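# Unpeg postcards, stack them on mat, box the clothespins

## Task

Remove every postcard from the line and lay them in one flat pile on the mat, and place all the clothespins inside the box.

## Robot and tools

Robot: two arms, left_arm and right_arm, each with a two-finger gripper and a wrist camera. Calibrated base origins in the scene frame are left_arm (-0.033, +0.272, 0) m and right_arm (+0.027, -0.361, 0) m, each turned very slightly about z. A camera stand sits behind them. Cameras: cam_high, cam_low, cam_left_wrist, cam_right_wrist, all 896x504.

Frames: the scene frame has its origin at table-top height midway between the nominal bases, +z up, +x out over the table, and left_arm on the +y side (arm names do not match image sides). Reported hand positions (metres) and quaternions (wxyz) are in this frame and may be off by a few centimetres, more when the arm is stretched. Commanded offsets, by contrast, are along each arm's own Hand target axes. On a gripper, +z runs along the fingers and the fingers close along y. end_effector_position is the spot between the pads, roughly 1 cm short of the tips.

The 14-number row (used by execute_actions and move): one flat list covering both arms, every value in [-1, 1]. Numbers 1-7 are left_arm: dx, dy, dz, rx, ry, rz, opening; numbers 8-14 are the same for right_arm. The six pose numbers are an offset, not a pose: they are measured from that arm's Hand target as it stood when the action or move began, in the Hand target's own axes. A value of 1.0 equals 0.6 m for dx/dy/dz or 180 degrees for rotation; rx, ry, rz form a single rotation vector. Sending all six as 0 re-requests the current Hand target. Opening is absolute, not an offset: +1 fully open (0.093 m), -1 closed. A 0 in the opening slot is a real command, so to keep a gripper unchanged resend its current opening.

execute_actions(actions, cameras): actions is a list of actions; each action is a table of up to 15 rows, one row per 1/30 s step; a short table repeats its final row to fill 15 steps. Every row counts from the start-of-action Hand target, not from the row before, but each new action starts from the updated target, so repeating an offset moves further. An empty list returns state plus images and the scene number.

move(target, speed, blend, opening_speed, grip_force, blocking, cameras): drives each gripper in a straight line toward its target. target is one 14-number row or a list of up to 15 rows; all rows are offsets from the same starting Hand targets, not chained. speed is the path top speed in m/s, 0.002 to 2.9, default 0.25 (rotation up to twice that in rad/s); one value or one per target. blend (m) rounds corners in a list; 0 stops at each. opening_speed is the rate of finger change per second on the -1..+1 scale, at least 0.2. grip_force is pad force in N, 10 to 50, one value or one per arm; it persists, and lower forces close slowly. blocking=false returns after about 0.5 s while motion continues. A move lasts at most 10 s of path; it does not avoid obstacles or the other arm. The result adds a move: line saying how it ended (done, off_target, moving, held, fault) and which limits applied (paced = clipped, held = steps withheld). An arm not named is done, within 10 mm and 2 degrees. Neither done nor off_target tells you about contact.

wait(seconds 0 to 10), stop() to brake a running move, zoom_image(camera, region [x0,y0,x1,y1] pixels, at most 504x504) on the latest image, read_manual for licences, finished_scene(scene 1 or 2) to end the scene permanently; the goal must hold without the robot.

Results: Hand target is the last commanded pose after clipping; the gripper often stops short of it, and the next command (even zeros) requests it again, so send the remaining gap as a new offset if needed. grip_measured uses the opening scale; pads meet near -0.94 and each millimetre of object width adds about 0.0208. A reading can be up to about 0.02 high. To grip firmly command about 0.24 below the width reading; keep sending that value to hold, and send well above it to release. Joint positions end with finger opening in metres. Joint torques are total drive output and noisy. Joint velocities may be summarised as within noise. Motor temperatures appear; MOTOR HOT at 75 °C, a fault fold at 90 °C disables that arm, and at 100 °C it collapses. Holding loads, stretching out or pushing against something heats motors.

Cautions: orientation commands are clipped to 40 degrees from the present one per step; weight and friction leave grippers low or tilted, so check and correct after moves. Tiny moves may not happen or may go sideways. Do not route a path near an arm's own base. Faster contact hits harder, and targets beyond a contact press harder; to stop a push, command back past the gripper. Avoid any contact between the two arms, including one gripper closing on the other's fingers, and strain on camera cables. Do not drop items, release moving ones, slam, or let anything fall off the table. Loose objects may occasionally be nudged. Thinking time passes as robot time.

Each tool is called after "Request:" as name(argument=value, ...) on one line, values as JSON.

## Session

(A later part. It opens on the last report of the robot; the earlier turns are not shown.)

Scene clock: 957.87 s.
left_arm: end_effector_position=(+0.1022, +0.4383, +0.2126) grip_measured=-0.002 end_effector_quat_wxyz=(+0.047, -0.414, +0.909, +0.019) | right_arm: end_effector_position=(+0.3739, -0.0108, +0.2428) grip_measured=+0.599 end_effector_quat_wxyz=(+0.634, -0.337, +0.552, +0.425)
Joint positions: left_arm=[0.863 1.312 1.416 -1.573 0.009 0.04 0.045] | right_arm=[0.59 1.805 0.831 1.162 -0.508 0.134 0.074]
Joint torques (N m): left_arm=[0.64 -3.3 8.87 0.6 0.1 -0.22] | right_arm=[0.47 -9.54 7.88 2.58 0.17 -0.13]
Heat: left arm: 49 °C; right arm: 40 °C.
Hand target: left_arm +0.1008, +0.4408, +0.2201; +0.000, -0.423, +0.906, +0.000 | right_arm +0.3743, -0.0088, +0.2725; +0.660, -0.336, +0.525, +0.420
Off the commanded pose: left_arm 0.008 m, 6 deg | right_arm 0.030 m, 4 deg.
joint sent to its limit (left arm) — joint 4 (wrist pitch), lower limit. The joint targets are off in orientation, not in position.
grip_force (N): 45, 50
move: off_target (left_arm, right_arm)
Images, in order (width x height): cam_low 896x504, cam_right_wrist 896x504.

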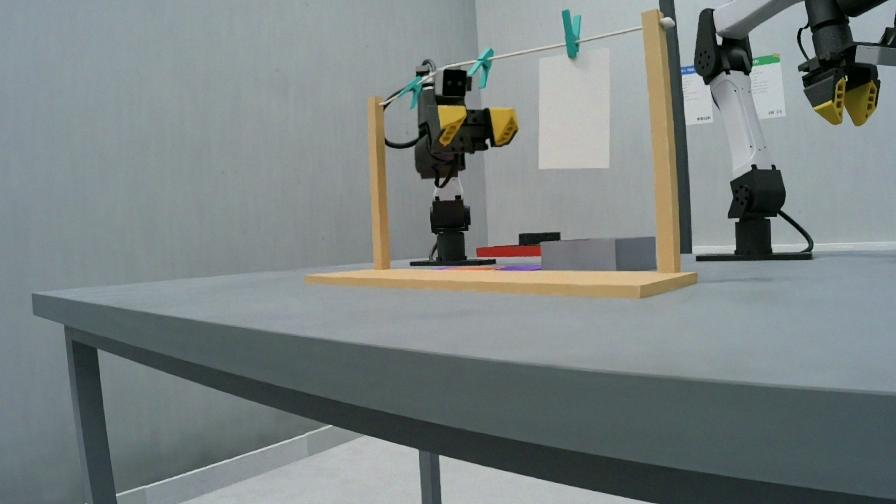

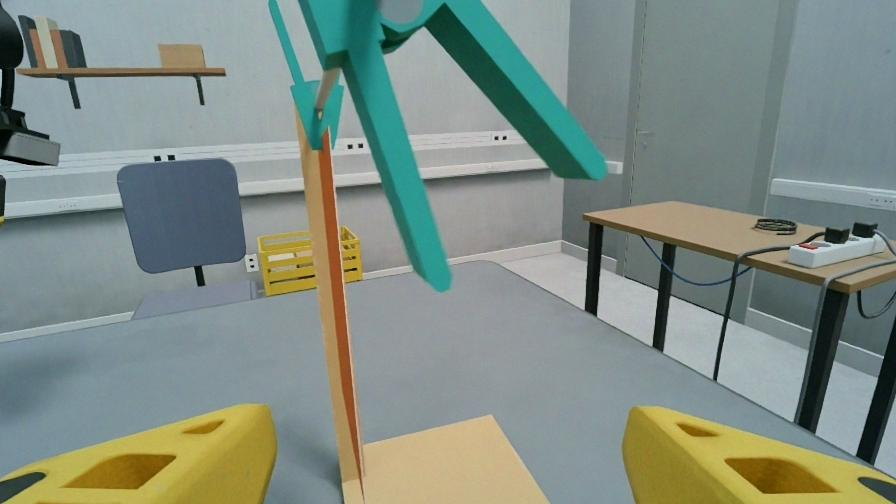

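Request:
move(target=[0,0,0,0,0,0,0.0,0.033,0,0,0,0,-0.14,0.6], speed=0.12, cameras=["cam_low","cam_right_wrist"])

Scene clock: 991.00 s.
left_arm: end_effector_position=(+0.1022, +0.4383, +0.2126) grip_measured=-0.002 end_effector_quat_wxyz=(+0.047, -0.414, +0.909, +0.019) | right_arm: end_effector_position=(+0.3737, -0.0078, +0.2416) grip_measured=+0.599 end_effector_quat_wxyz=(+0.720, -0.445, +0.457, +0.274)
Joint positions: left_arm=[0.863 1.312 1.416 -1.573 0.009 0.04 0.045] | right_arm=[0.599 1.832 0.831 1.214 -0.493 -0.306 0.074]
Joint torques (N m): left_arm=[0.7 -3.52 8.94 0.57 0.01 -0.22] | right_arm=[0.13 -6.49 7.02 2.82 0.09 -0.13]
Motor temperatures (°C): left_arm=[31 36 48 46 30 29 31] | right_arm=[31 43 41 41 31 29 30]
Heat: left arm: 48 °C; right arm: 43 °C.
Hand target: left_arm +0.1008, +0.4408, +0.2201; +0.000, -0.423, +0.906, +0.000 | right_arm +0.3762, -0.0049, +0.2533; +0.735, -0.442, +0.439, +0.266
Off the commanded pose: left_arm 0.008 m, 6 deg | right_arm 0.012 m, 3 deg.
joint sent to its limit (left arm) — joint 4 (wrist pitch), lower limit. The joint targets are off in orientation, not in position.
grip_force (N): 45, 50
move: off_target (left_arm, right_arm)
Images, in order (width x height): cam_low 896x504, cam_right_wrist 896x504.

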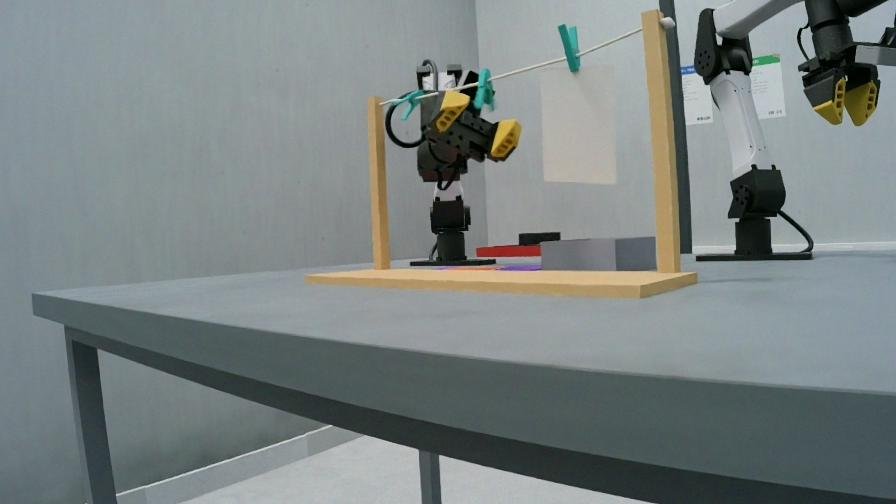

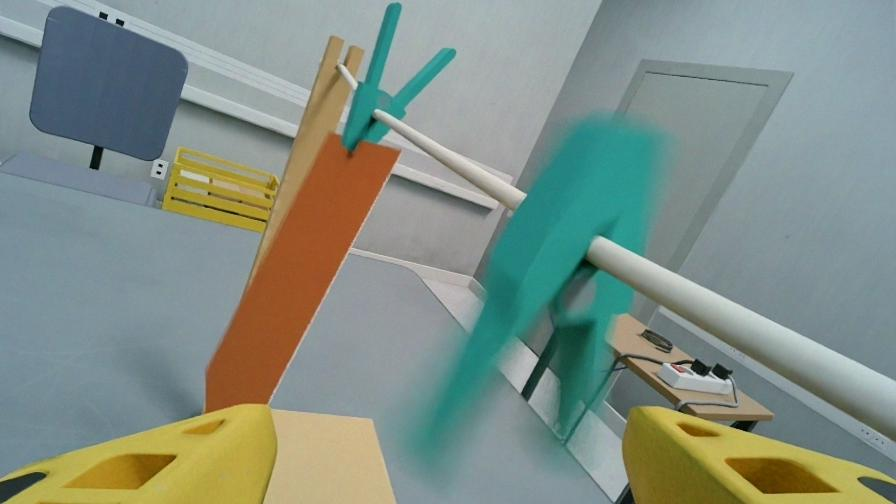

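Request:
wait(seconds=0.5, cameras=["cam_high","cam_right_wrist"])

Scene clock: 998.63 s.
left_arm: end_effector_position=(+0.1022, +0.4383, +0.2126) grip_measured=-0.002 end_effector_quat_wxyz=(+0.047, -0.414, +0.909, +0.019) | right_arm: end_effector_position=(+0.3737, -0.0078, +0.2416) grip_measured=+0.599 end_effector_quat_wxyz=(+0.720, -0.445, +0.457, +0.274)
Joint positions: left_arm=[0.863 1.312 1.416 -1.573 0.009 0.04 0.045] | right_arm=[0.599 1.832 0.831 1.214 -0.493 -0.307 0.074]
Joint torques (N m): left_arm=[0.83 -3.03 8.92 0.62 0.03 -0.21] | right_arm=[0.13 -6.48 7.02 2.81 0.09 -0.13]
Heat: left arm: 49 °C; right arm: 42 °C.
Hand target: left_arm +0.1008, +0.4408, +0.2201; +0.000, -0.423, +0.906, +0.000 | right_arm +0.3762, -0.0049, +0.2533; +0.735, -0.442, +0.439, +0.266
Tool commands: left_gripper/opening=+0.0 right_gripper/opening=+0.6
Off the commanded pose: left_arm 0.008 m, 6 deg | right_arm 0.012 m, 3 deg.
grip_force (N): 45, 50
wait: 0.50 s; at rest from the start
Images, in order (width x height): cam_high 896x504, cam_right_wrist 896x504.

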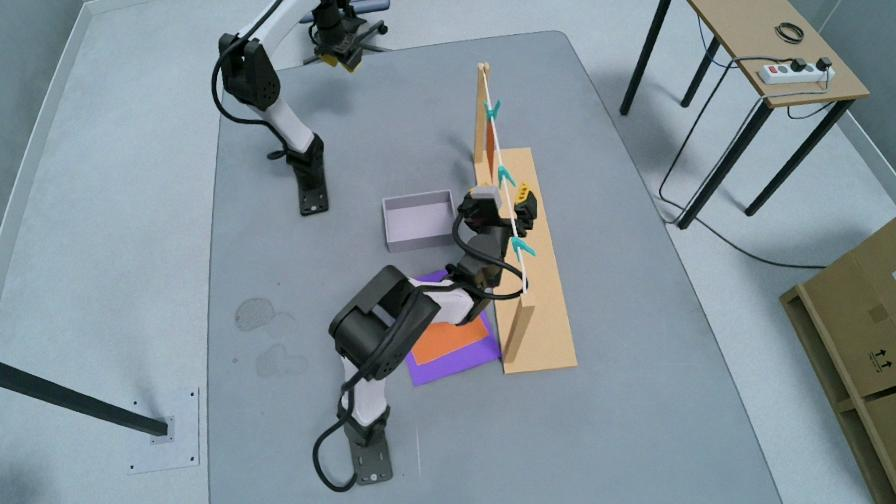

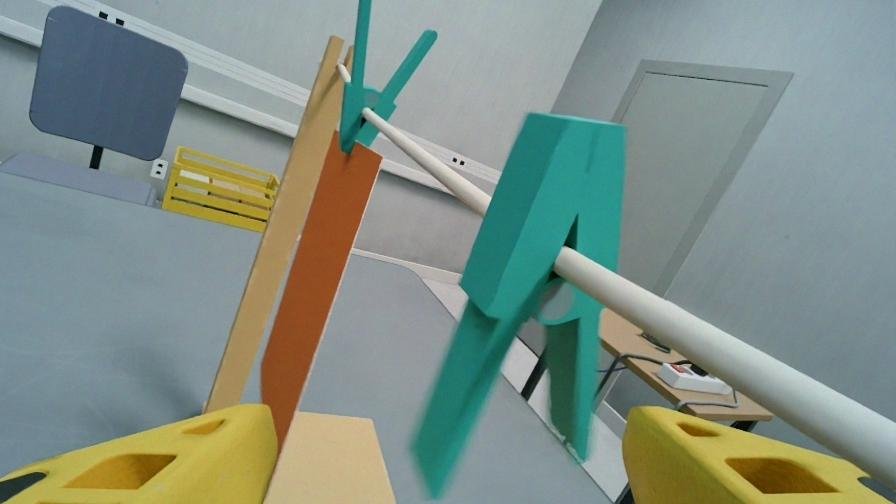

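Request:
move(target=[0,0,0,0,0,0,0.0,-0.015,-0.023,0.025,0,0,0,0.6], speed=0.08, cameras=["cam_low","cam_right_wrist"])

Scene clock: 1015.20 s.
left_arm: end_effector_position=(+0.1022, +0.4383, +0.2126) grip_measured=-0.002 end_effector_quat_wxyz=(+0.047, -0.414, +0.909, +0.019) | right_arm: end_effector_position=(+0.3839, -0.0003, +0.2634) grip_measured=+0.599 end_effector_quat_wxyz=(+0.728, -0.442, +0.447, +0.273)
Joint positions: left_arm=[0.863 1.312 1.416 -1.573 0.009 0.04 0.045] | right_arm=[0.599 1.832 0.916 1.155 -0.493 -0.307 0.074]
Joint torques (N m): left_arm=[0.76 -3.36 9.06 0.58 0.1 -0.22] | right_arm=[-0.44 -6.69 7.58 2.44 0.03 -0.11]
Heat: left arm: 49 °C; right arm: 43 °C.
Hand target: left_arm +0.1008, +0.4408, +0.2201; +0.000, -0.423, +0.906, +0.000 | right_arm +0.3889, +0.0019, +0.2704; +0.736, -0.442, +0.439, +0.266
Off the commanded pose: left_arm 0.008 m, 6 deg | right_arm 0.009 m, 1 deg.
joint sent to its limit (left arm) — joint 4 (wrist pitch), lower limit. The joint targets are off in orientation, not in position.
grip_force (N): 45, 50
move: off_target (left_arm)
Images, in order (width x height): cam_low 896x504, cam_right_wrist 896x504.

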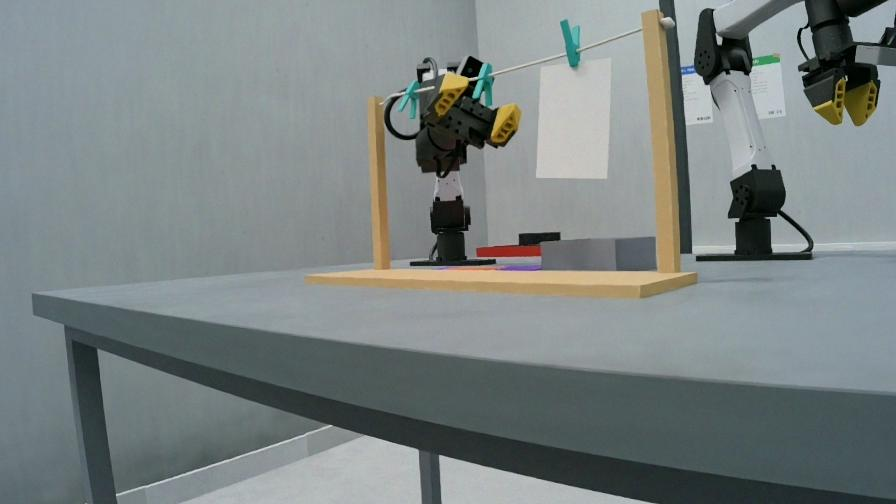

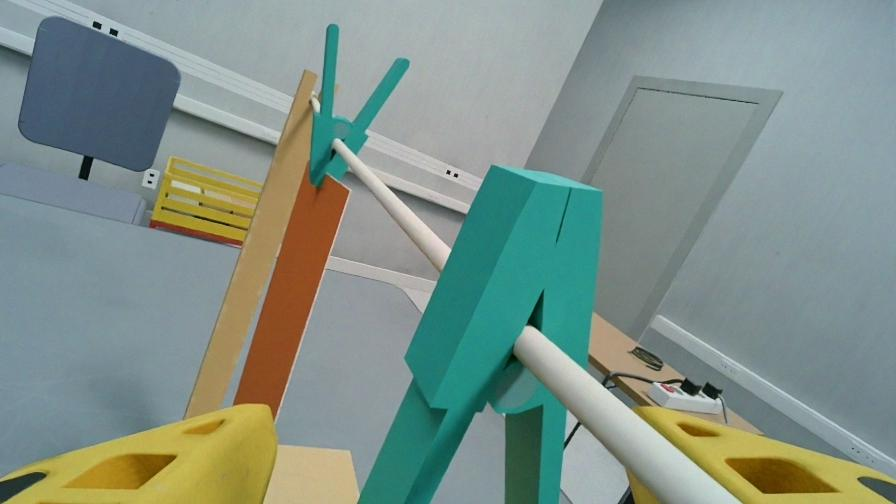

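Request:
move(target=[0,0,0,0,0,0,0.0,0.012,-0.02,0.02,0,0,0,0.6], speed=0.08, cameras=["cam_low","cam_right_wrist"])

Scene clock: 1039.80 s.
left_arm: end_effector_position=(+0.1022, +0.4383, +0.2126) grip_measured=-0.002 end_effector_quat_wxyz=(+0.047, -0.414, +0.909, +0.019) | right_arm: end_effector_position=(+0.4011, +0.0061, +0.2640) grip_measured=+0.599 end_effector_quat_wxyz=(+0.730, -0.441, +0.448, +0.270)
Joint positions: left_arm=[0.863 1.312 1.416 -1.573 0.009 0.04 0.045] | right_arm=[0.589 1.887 0.992 1.136 -0.495 -0.307 0.074]
Joint torques (N m): left_arm=[0.75 -3.23 8.87 0.63 0.05 -0.24] | right_arm=[-1.1 -7.28 7.88 2.39 -0.13 -0.05]
Heat: left arm: 49 °C; right arm: 42 °C.
Hand target: left_arm +0.1008, +0.4408, +0.2201; +0.000, -0.423, +0.906, +0.000 | right_arm +0.4067, +0.0069, +0.2715; +0.735, -0.442, +0.439, +0.266
Off the commanded pose: left_arm 0.008 m, 6 deg | right_arm 0.009 m, 1 deg.
joint sent to its limit (left arm) — joint 4 (wrist pitch), lower limit. The joint targets are off in orientation, not in position.
grip_force (N): 45, 50
move: off_target (left_arm)
Images, in order (width x height): cam_low 896x504, cam_right_wrist 896x504.

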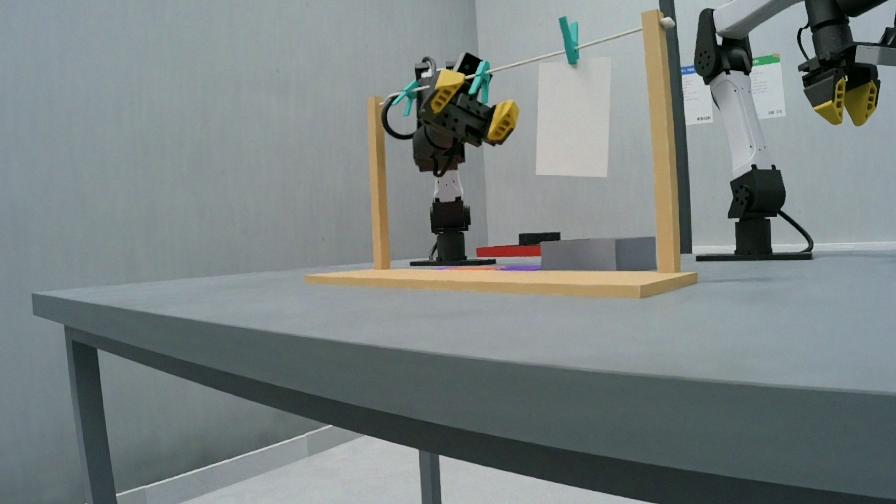

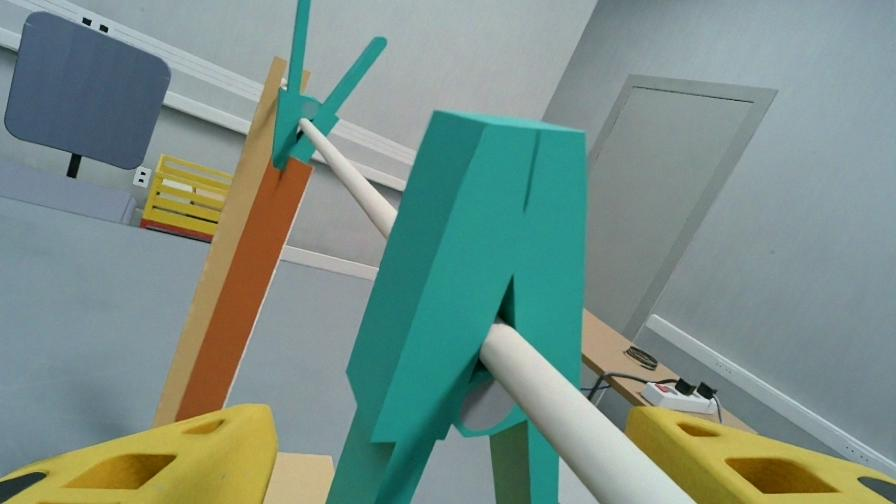

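Request:
move(target=[[0,0,0,0,0,0,0.0,-0.008,0,0,0,0,0,0.6],[0,0,0,0,0,0,0.0,-0.008,0,0,0,0,0,-0.2]], speed=0.08, opening_speed=0.8, cameras=["cam_low","cam_right_wrist"])

Scene clock: 1057.90 s.
left_arm: end_effector_position=(+0.1022, +0.4383, +0.2126) grip_measured=-0.002 end_effector_quat_wxyz=(+0.047, -0.414, +0.909, +0.019) | right_arm: end_effector_position=(+0.4015, +0.0066, +0.2612) grip_measured=-0.199 end_effector_quat_wxyz=(+0.726, -0.442, +0.453, +0.270)
Joint positions: left_arm=[0.863 1.312 1.416 -1.573 0.009 0.04 0.045] | right_arm=[0.589 1.887 0.992 1.123 -0.496 -0.307 0.036]
Joint torques (N m): left_arm=[0.79 -3.37 9.2 0.63 0.06 -0.22] | right_arm=[-0.76 -8.58 7.73 2.37 -0.1 -0.07]
Heat: left arm: 50 °C; right arm: 43 °C.
Hand target: left_arm +0.1008, +0.4408, +0.2201; +0.000, -0.423, +0.906, +0.000 | right_arm +0.4044, +0.0069, +0.2758; +0.735, -0.442, +0.439, +0.266
Off the commanded pose: left_arm 0.008 m, 6 deg | right_arm 0.015 m, 2 deg.
joint sent to its limit (left arm) — joint 4 (wrist pitch), lower limit. The joint targets are off in orientation, not in position.
grip_force (N): 45, 50
move: off_target (left_arm, right_arm); target 2's new opening was sent with right_arm's hand 0.015 m and 2 deg from that target
Images, in order (width x height): cam_low 896x504, cam_right_wrist 896x504.

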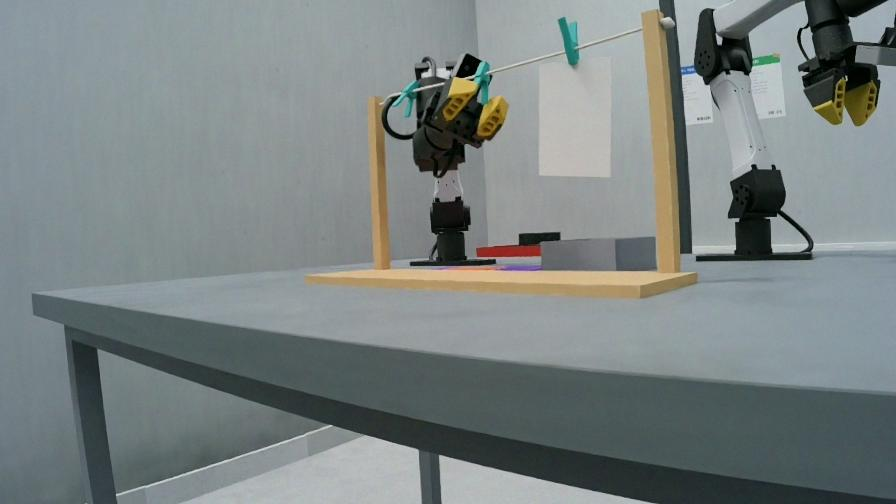

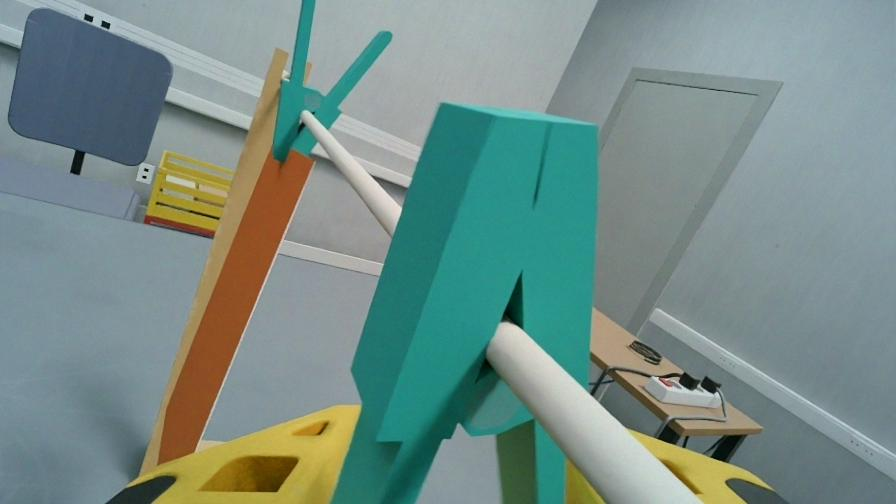

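Request:
move(target=[0,0,0,0,0,0,0.0,0,0,0,0,0,0,-0.45], opening_speed=0.4, cameras=["cam_low","cam_right_wrist"])

Scene clock: 1068.57 s.
left_arm: end_effector_position=(+0.1022, +0.4383, +0.2126) grip_measured=-0.002 end_effector_quat_wxyz=(+0.047, -0.414, +0.909, +0.019) | right_arm: end_effector_position=(+0.4016, +0.0066, +0.2610) grip_measured=-0.446 end_effector_quat_wxyz=(+0.725, -0.442, +0.453, +0.270)
Joint positions: left_arm=[0.863 1.312 1.416 -1.573 0.009 0.04 0.045] | right_arm=[0.589 1.887 0.992 1.122 -0.496 -0.307 0.024]
Joint torques (N m): left_arm=[0.5 -3.38 8.85 0.58 0.06 -0.18] | right_arm=[-0.76 -8.57 7.73 2.38 -0.1 -0.07]
Heat: left arm: 50 °C; right arm: 45 °C.
Hand target: left_arm +0.1008, +0.4408, +0.2201; +0.000, -0.423, +0.906, +0.000 | right_arm +0.4044, +0.0069, +0.2757; +0.735, -0.442, +0.439, +0.266
Off the commanded pose: left_arm 0.008 m, 6 deg | right_arm 0.015 m, 2 deg.
joint sent to its limit (left arm) — joint 4 (wrist pitch), lower limit. The joint targets are off in orientation, not in position.
grip_force (N): 45, 50
move: off_target (left_arm, right_arm)
Images, in order (width x height): cam_low 896x504, cam_right_wrist 896x504.

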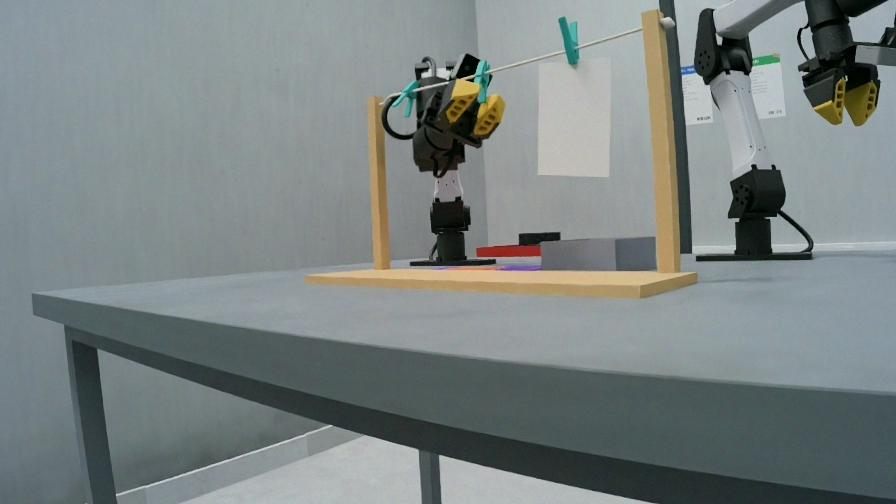

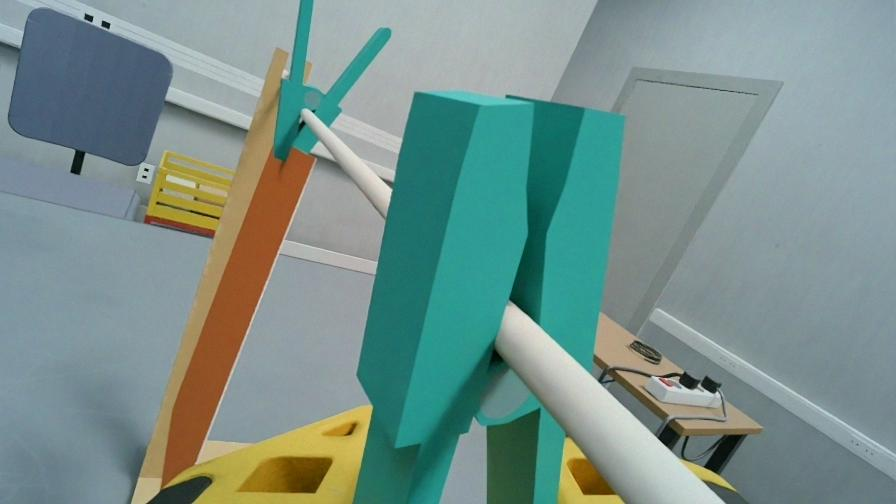

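Request:
move(target=[0,0,0,0,0,0,0.0,0,0,0,0,0,0,-0.58], opening_speed=0.4, cameras=["cam_right_wrist"])

Scene clock: 1076.77 s.
left_arm: end_effector_position=(+0.1022, +0.4383, +0.2126) grip_measured=-0.002 end_effector_quat_wxyz=(+0.047, -0.414, +0.909, +0.019) | right_arm: end_effector_position=(+0.4016, +0.0066, +0.2610) grip_measured=-0.574 end_effector_quat_wxyz=(+0.725, -0.442, +0.453, +0.270)
Joint positions: left_arm=[0.863 1.312 1.416 -1.573 0.009 0.04 0.045] | right_arm=[0.589 1.887 0.992 1.122 -0.496 -0.307 0.018]
Joint torques (N m): left_arm=[0.7 -3.36 8.95 0.64 0 -0.19] | right_arm=[-0.75 -8.58 7.72 2.38 -0.1 -0.07]
Motor temperatures (°C): left_arm=[31 35 50 41 29 29 31] | right_arm=[31 45 43 43 31 29 30]
Heat: left arm: 50 °C; right arm: 45 °C.
Hand target: left_arm +0.1008, +0.4408, +0.2201; +0.000, -0.423, +0.906, +0.000 | right_arm +0.4044, +0.0069, +0.2758; +0.735, -0.442, +0.439, +0.266
Off the commanded pose: left_arm 0.008 m, 6 deg | right_arm 0.015 m, 2 deg.
joint sent to its limit (left arm) — joint 4 (wrist pitch), lower limit. The joint targets are off in orientation, not in position.
grip_force (N): 45, 50
move: off_target (left_arm, right_arm)
Images, in order (width x height): cam_right_wrist 896x504.

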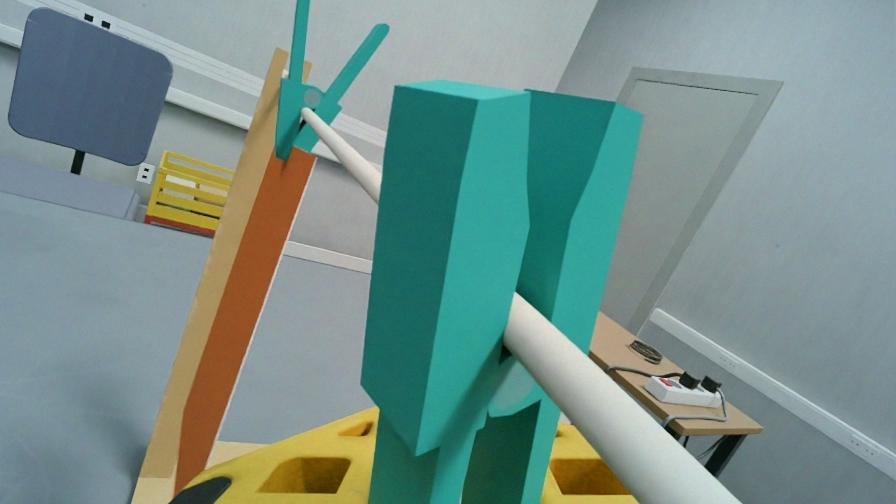

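Request:
move(target=[0,0,0,0,0,0,0.0,0.14,0,0,0,0,0,-0.58], speed=0.1, cameras=["cam_low","cam_right_wrist"])

Scene clock: 1085.93 s.
left_arm: end_effector_position=(+0.1022, +0.4383, +0.2126) grip_measured=-0.002 end_effector_quat_wxyz=(+0.047, -0.414, +0.909, +0.019) | right_arm: end_effector_position=(+0.4294, +0.0106, +0.2374) grip_measured=-0.574 end_effector_quat_wxyz=(+0.756, -0.443, +0.403, +0.266)
Joint positions: left_arm=[0.863 1.312 1.416 -1.573 0.009 0.04 0.045] | right_arm=[0.548 2.107 1.098 1.351 -0.562 -0.307 0.018]
Joint torques (N m): left_arm=[0.47 -3.21 8.79 0.62 0 -0.19] | right_arm=[-2.1 -4.41 4.29 2.2 0.11 0.15]
Heat: left arm: 50 °C; right arm: 46 °C.
Hand target: left_arm +0.1008, +0.4408, +0.2201; +0.000, -0.423, +0.906, +0.000 | right_arm +0.4440, +0.0072, +0.2018; +0.735, -0.442, +0.439, +0.266
Off the commanded pose: left_arm 0.008 m, 6 deg | right_arm 0.039 m, 5 deg.
joint sent to its limit (left arm) — joint 4 (wrist pitch), lower limit. The joint targets are off in orientation, not in position.
grip_force (N): 45, 50
move: off_target (left_arm, right_arm)
Images, in order (width x height): cam_low 896x504, cam_right_wrist 896x504.

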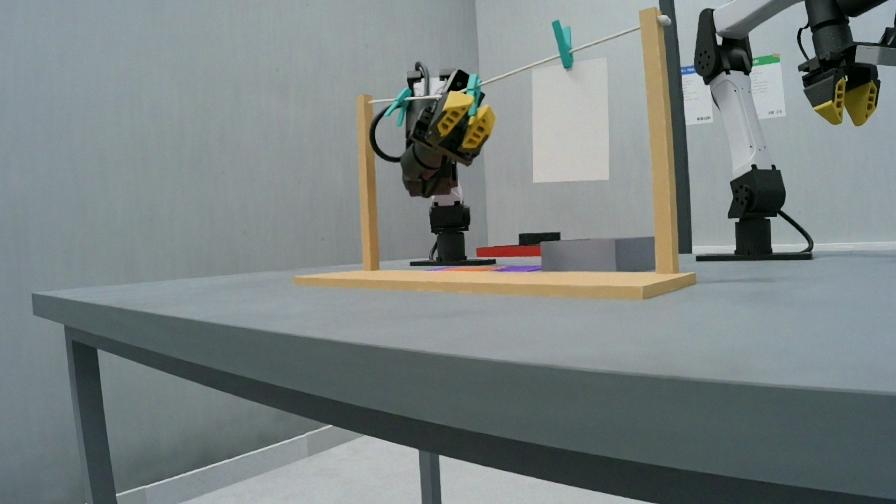

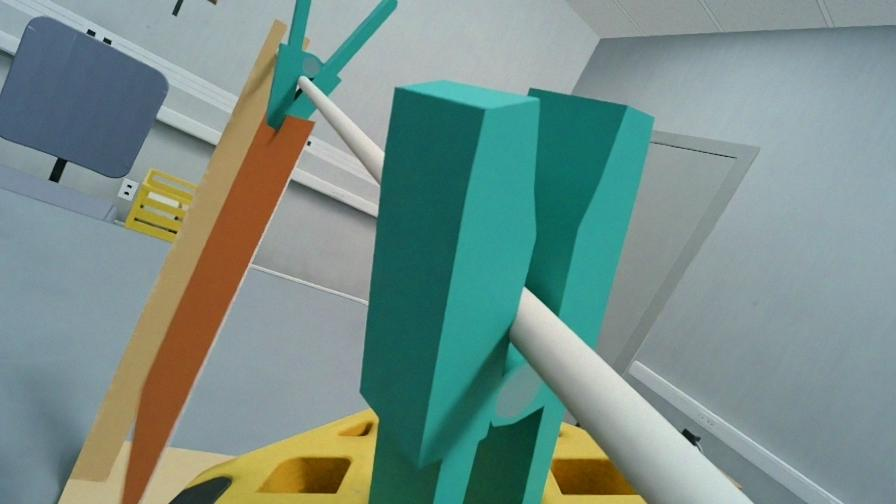

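Request:
move(target=[[0,0,0,0,0,0,0.0,-0.045,0,0,0,0,0,-0.58],[0,0,0,0,0,0,0.0,-0.045,0,0,0,0,0,-0.68]], speed=0.1, opening_speed=0.4, cameras=["cam_low","cam_right_wrist"])

Scene clock: 1095.90 s.
left_arm: end_effector_position=(+0.1022, +0.4383, +0.2126) grip_measured=-0.002 end_effector_quat_wxyz=(+0.047, -0.414, +0.909, +0.019) | right_arm: end_effector_position=(+0.4265, +0.0104, +0.2389) grip_measured=-0.671 end_effector_quat_wxyz=(+0.750, -0.445, +0.409, +0.268)
Joint positions: left_arm=[0.863 1.312 1.416 -1.573 0.009 0.04 0.045] | right_arm=[0.55 2.084 1.085 1.324 -0.562 -0.307 0.013]
Joint torques (N m): left_arm=[0.53 -3.11 8.99 0.56 0.03 -0.18] | right_arm=[-0.75 -9.58 3.22 1.77 0.29 0.09]
Heat: left arm: 50 °C; right arm: 44 °C.
Hand target: left_arm +0.1008, +0.4408, +0.2201; +0.000, -0.423, +0.906, +0.000 | right_arm +0.4313, +0.0070, +0.2256; +0.735, -0.442, +0.439, +0.266
Off the commanded pose: left_arm 0.008 m, 6 deg | right_arm 0.014 m, 4 deg.
joint sent to its limit (left arm) — joint 4 (wrist pitch), lower limit. The joint targets are off in orientation, not in position.
grip_force (N): 45, 50
move: off_target (left_arm, right_arm); target 2's new opening was sent with right_arm's hand 0.014 m and 4 deg from that target
Images, in order (width x height): cam_low 896x504, cam_right_wrist 896x504.

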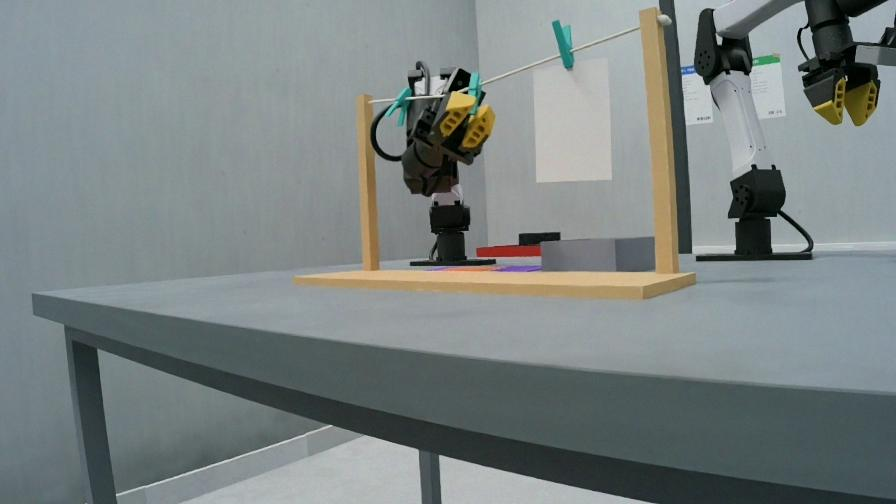

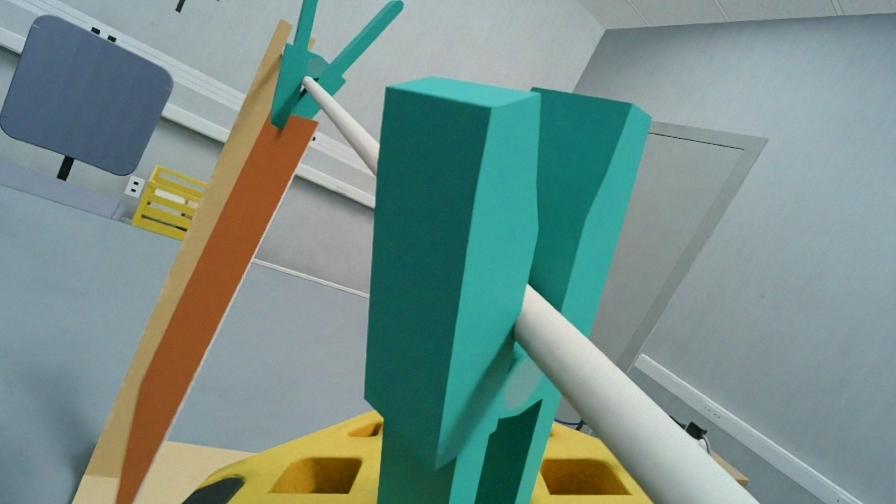

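Request:
move(target=[0,0,0,0,0,0,0.0,0,0,0,-0.083,0,0,-0.68], speed=0.1, cameras=["cam_low","cam_right_wrist"])

Scene clock: 1107.03 s.
left_arm: end_effector_position=(+0.1022, +0.4383, +0.2126) grip_measured=-0.002 end_effector_quat_wxyz=(+0.047, -0.414, +0.909, +0.019) | right_arm: end_effector_position=(+0.4292, +0.0060, +0.2311) grip_measured=-0.671 end_effector_quat_wxyz=(+0.687, -0.520, +0.395, +0.318)
Joint positions: left_arm=[0.863 1.312 1.416 -1.573 0.009 0.04 0.045] | right_arm=[0.475 2.076 1.177 1.121 -0.834 -0.323 0.013]
Joint torques (N m): left_arm=[0.8 -3.4 9.07 0.59 0.11 -0.2] | right_arm=[-0.91 -9.21 6.72 1.45 -0.32 -0.25]
Heat: left arm: 50 °C; right arm: 45 °C.
Hand target: left_arm +0.1008, +0.4408, +0.2201; +0.000, -0.423, +0.906, +0.000 | right_arm +0.4313, +0.0071, +0.2255; +0.672, -0.534, +0.401, +0.321
Off the commanded pose: left_arm 0.008 m, 6 deg | right_arm 0.006 m, 3 deg.
joint sent to its limit (left arm) — joint 4 (wrist pitch), lower limit. The joint targets are off in orientation, not in position.
grip_force (N): 45, 50
move: off_target (left_arm, right_arm)
Images, in order (width x height): cam_low 896x504, cam_right_wrist 896x504.

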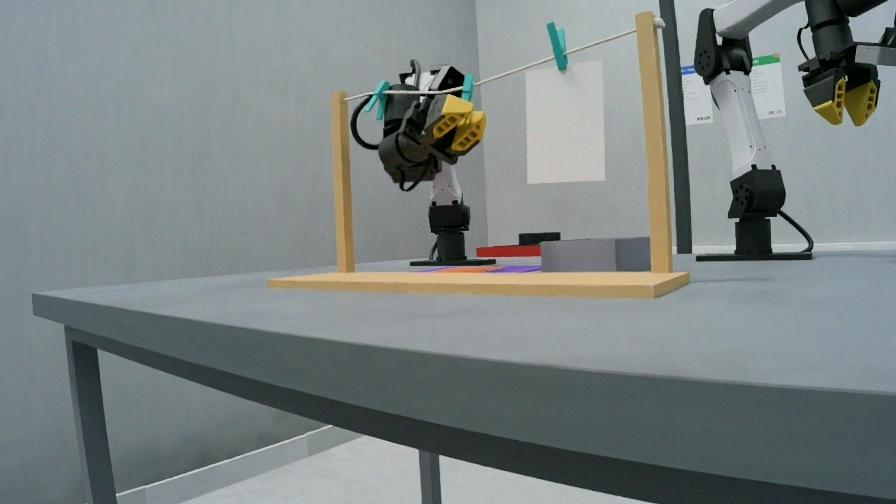

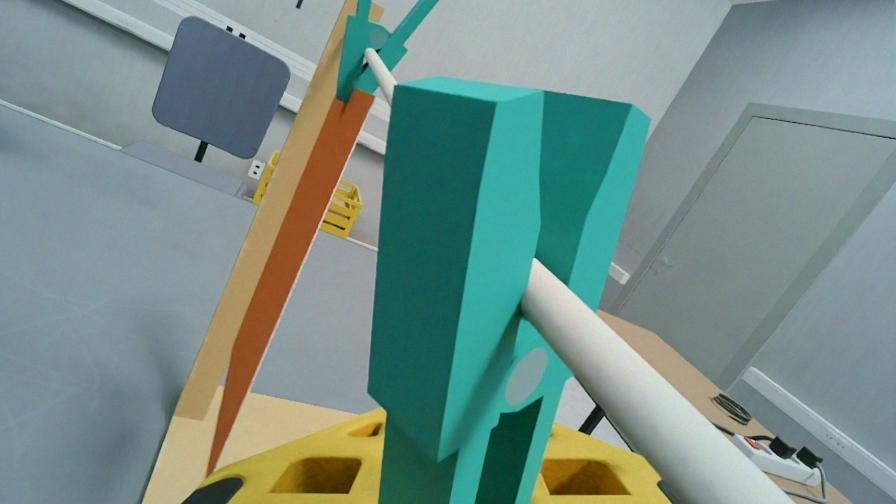

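Request:
move(target=[0,0,0,0,0,0,0.0,0.1,0,0,0,0,0,-0.68], speed=0.1, cameras=["cam_high","cam_low","cam_right_wrist"])

Scene clock: 1115.80 s.
left_arm: end_effector_position=(+0.1022, +0.4383, +0.2126) grip_measured=-0.002 end_effector_quat_wxyz=(+0.047, -0.414, +0.909, +0.019) | right_arm: end_effector_position=(+0.4441, +0.0074, +0.2291) grip_measured=-0.671 end_effector_quat_wxyz=(+0.726, -0.520, +0.336, +0.299)
Joint positions: left_arm=[0.863 1.312 1.416 -1.573 0.009 0.04 0.045] | right_arm=[0.458 2.208 1.268 1.306 -0.861 -0.323 0.013]
Joint torques (N m): left_arm=[0.65 -3.06 8.83 0.51 0.01 -0.24] | right_arm=[-2.28 -5.19 4 0.76 -0.25 -0.05]
Heat: left arm: 50 °C; right arm: 45 °C.
Hand target: left_arm +0.1008, +0.4408, +0.2201; +0.000, -0.423, +0.906, +0.000 | right_arm +0.4595, +0.0073, +0.1727; +0.672, -0.534, +0.401, +0.321
Off the commanded pose: left_arm 0.008 m, 6 deg | right_arm 0.059 m, 10 deg.
joint sent to its limit (left arm) — joint 4 (wrist pitch), lower limit. The joint targets are off in orientation, not in position.
grip_force (N): 45, 50
move: off_target (left_arm, right_arm)
Images, in order (width x height): cam_high 896x504, cam_low 896x504, cam_right_wrist 896x504.

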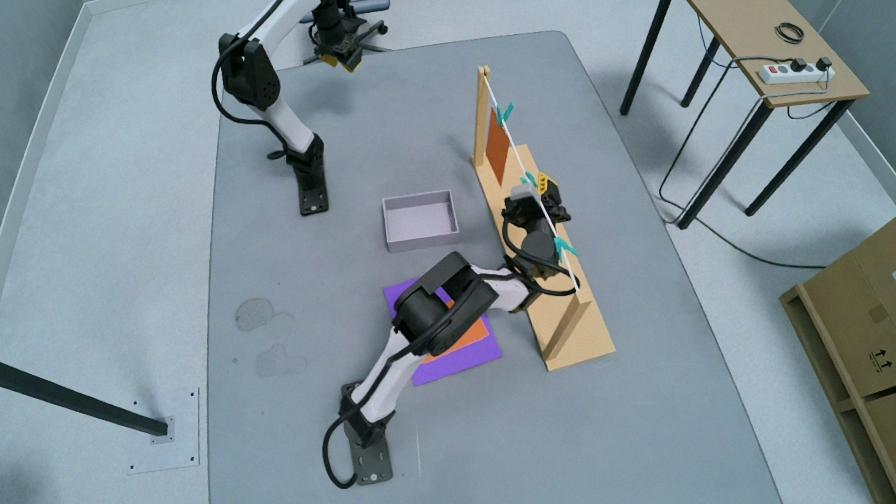

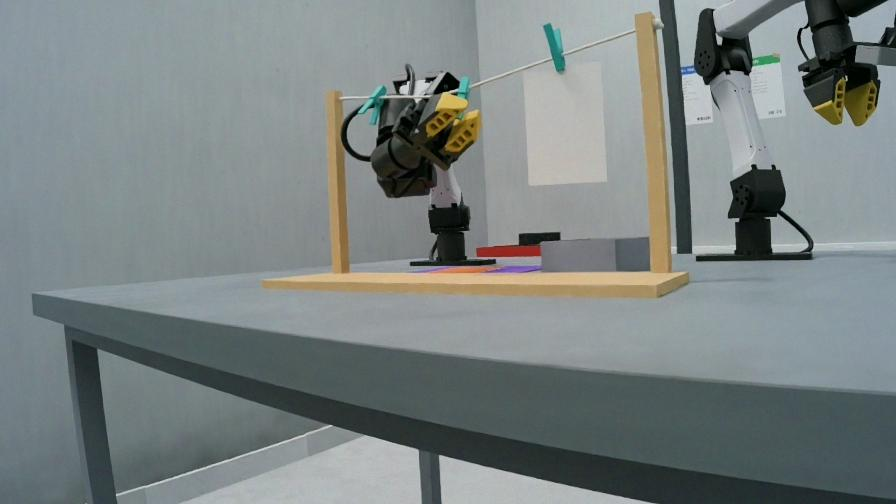

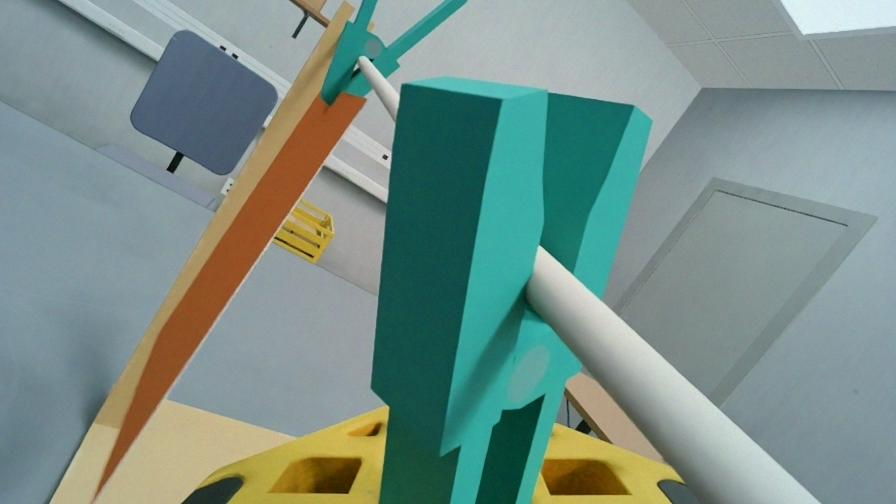

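Request:
move(target=[[0,0,0,0,0,0,0.0,-0.109,-0.029,0.007,0,0,0,-0.68],[0,0,0,0,0,0,0.0,-0.109,-0.029,0.007,0,0,0,-0.25]], speed=0.1, opening_speed=0.6, cameras=["cam_high","cam_low","cam_right_wrist"])

Scene clock: 1145.40 s.
left_arm: end_effector_position=(+0.1022, +0.4383, +0.2126) grip_measured=-0.002 end_effector_quat_wxyz=(+0.047, -0.414, +0.909, +0.019) | right_arm: end_effector_position=(+0.4454, +0.0085, +0.2313) grip_measured=-0.252 end_effector_quat_wxyz=(+0.674, -0.529, +0.402, +0.324)
Joint positions: left_arm=[0.863 1.312 1.416 -1.573 0.009 0.04 0.045] | right_arm=[0.458 2.108 1.268 1.024 -0.868 -0.332 0.033]
Joint torques (N m): left_arm=[0.9 -2.95 9.09 0.64 0.06 -0.15] | right_arm=[-0.59 -11.48 5.94 1.77 -0.1 -0.15]
Motor temperatures (°C): left_arm=[31 35 51 39 29 29 31] | right_arm=[32 43 39 38 31 29 30]
Heat: left arm: 51 °C; right arm: 43 °C.
Hand target: left_arm +0.1008, +0.4408, +0.2201; +0.000, -0.423, +0.906, +0.000 | right_arm +0.4445, +0.0072, +0.2387; +0.672, -0.534, +0.401, +0.321
Off the commanded pose: left_arm 0.008 m, 6 deg | right_arm 0.008 m, 1 deg.
joint sent to its limit (left arm) — joint 4 (wrist pitch), lower limit. The joint targets are off in orientation, not in position.
grip_force (N): 45, 50
move: off_target (left_arm)
Images, in order (width x height): cam_high 896x504, cam_low 896x504, cam_right_wrist 896x504.

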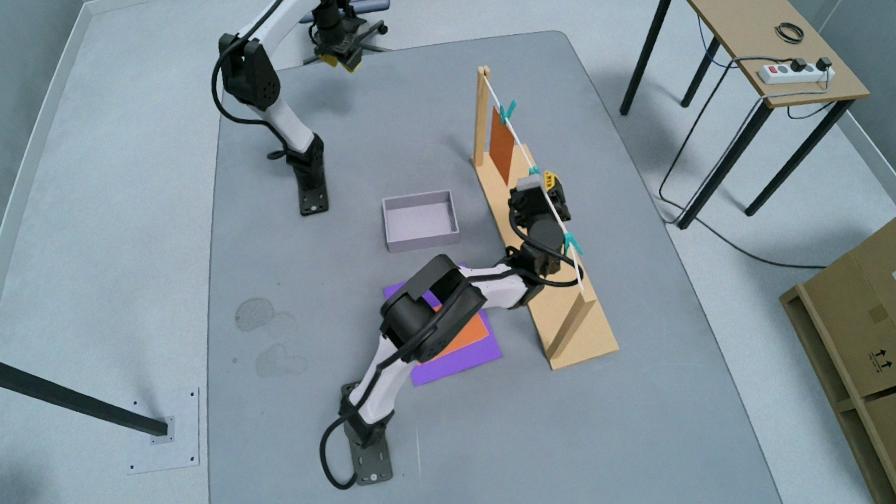

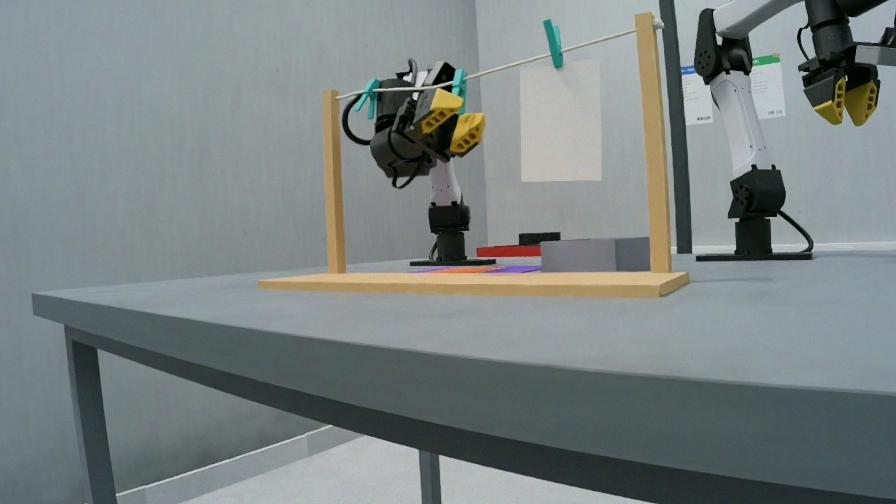

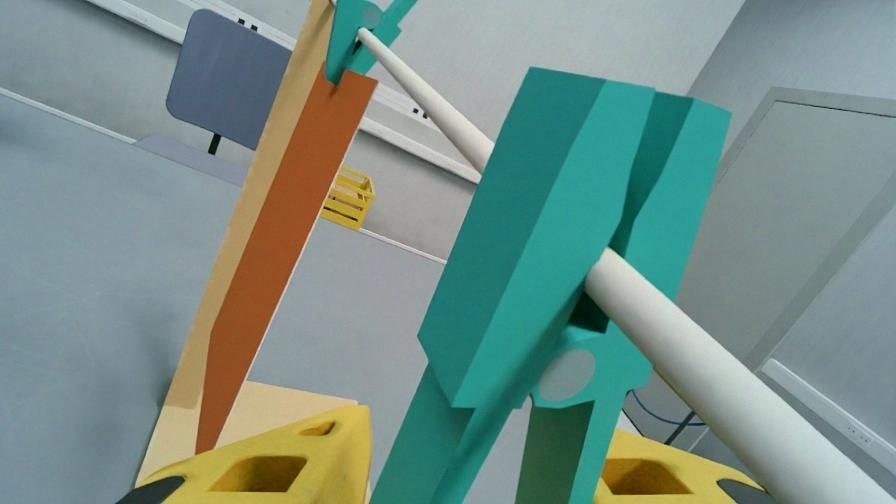

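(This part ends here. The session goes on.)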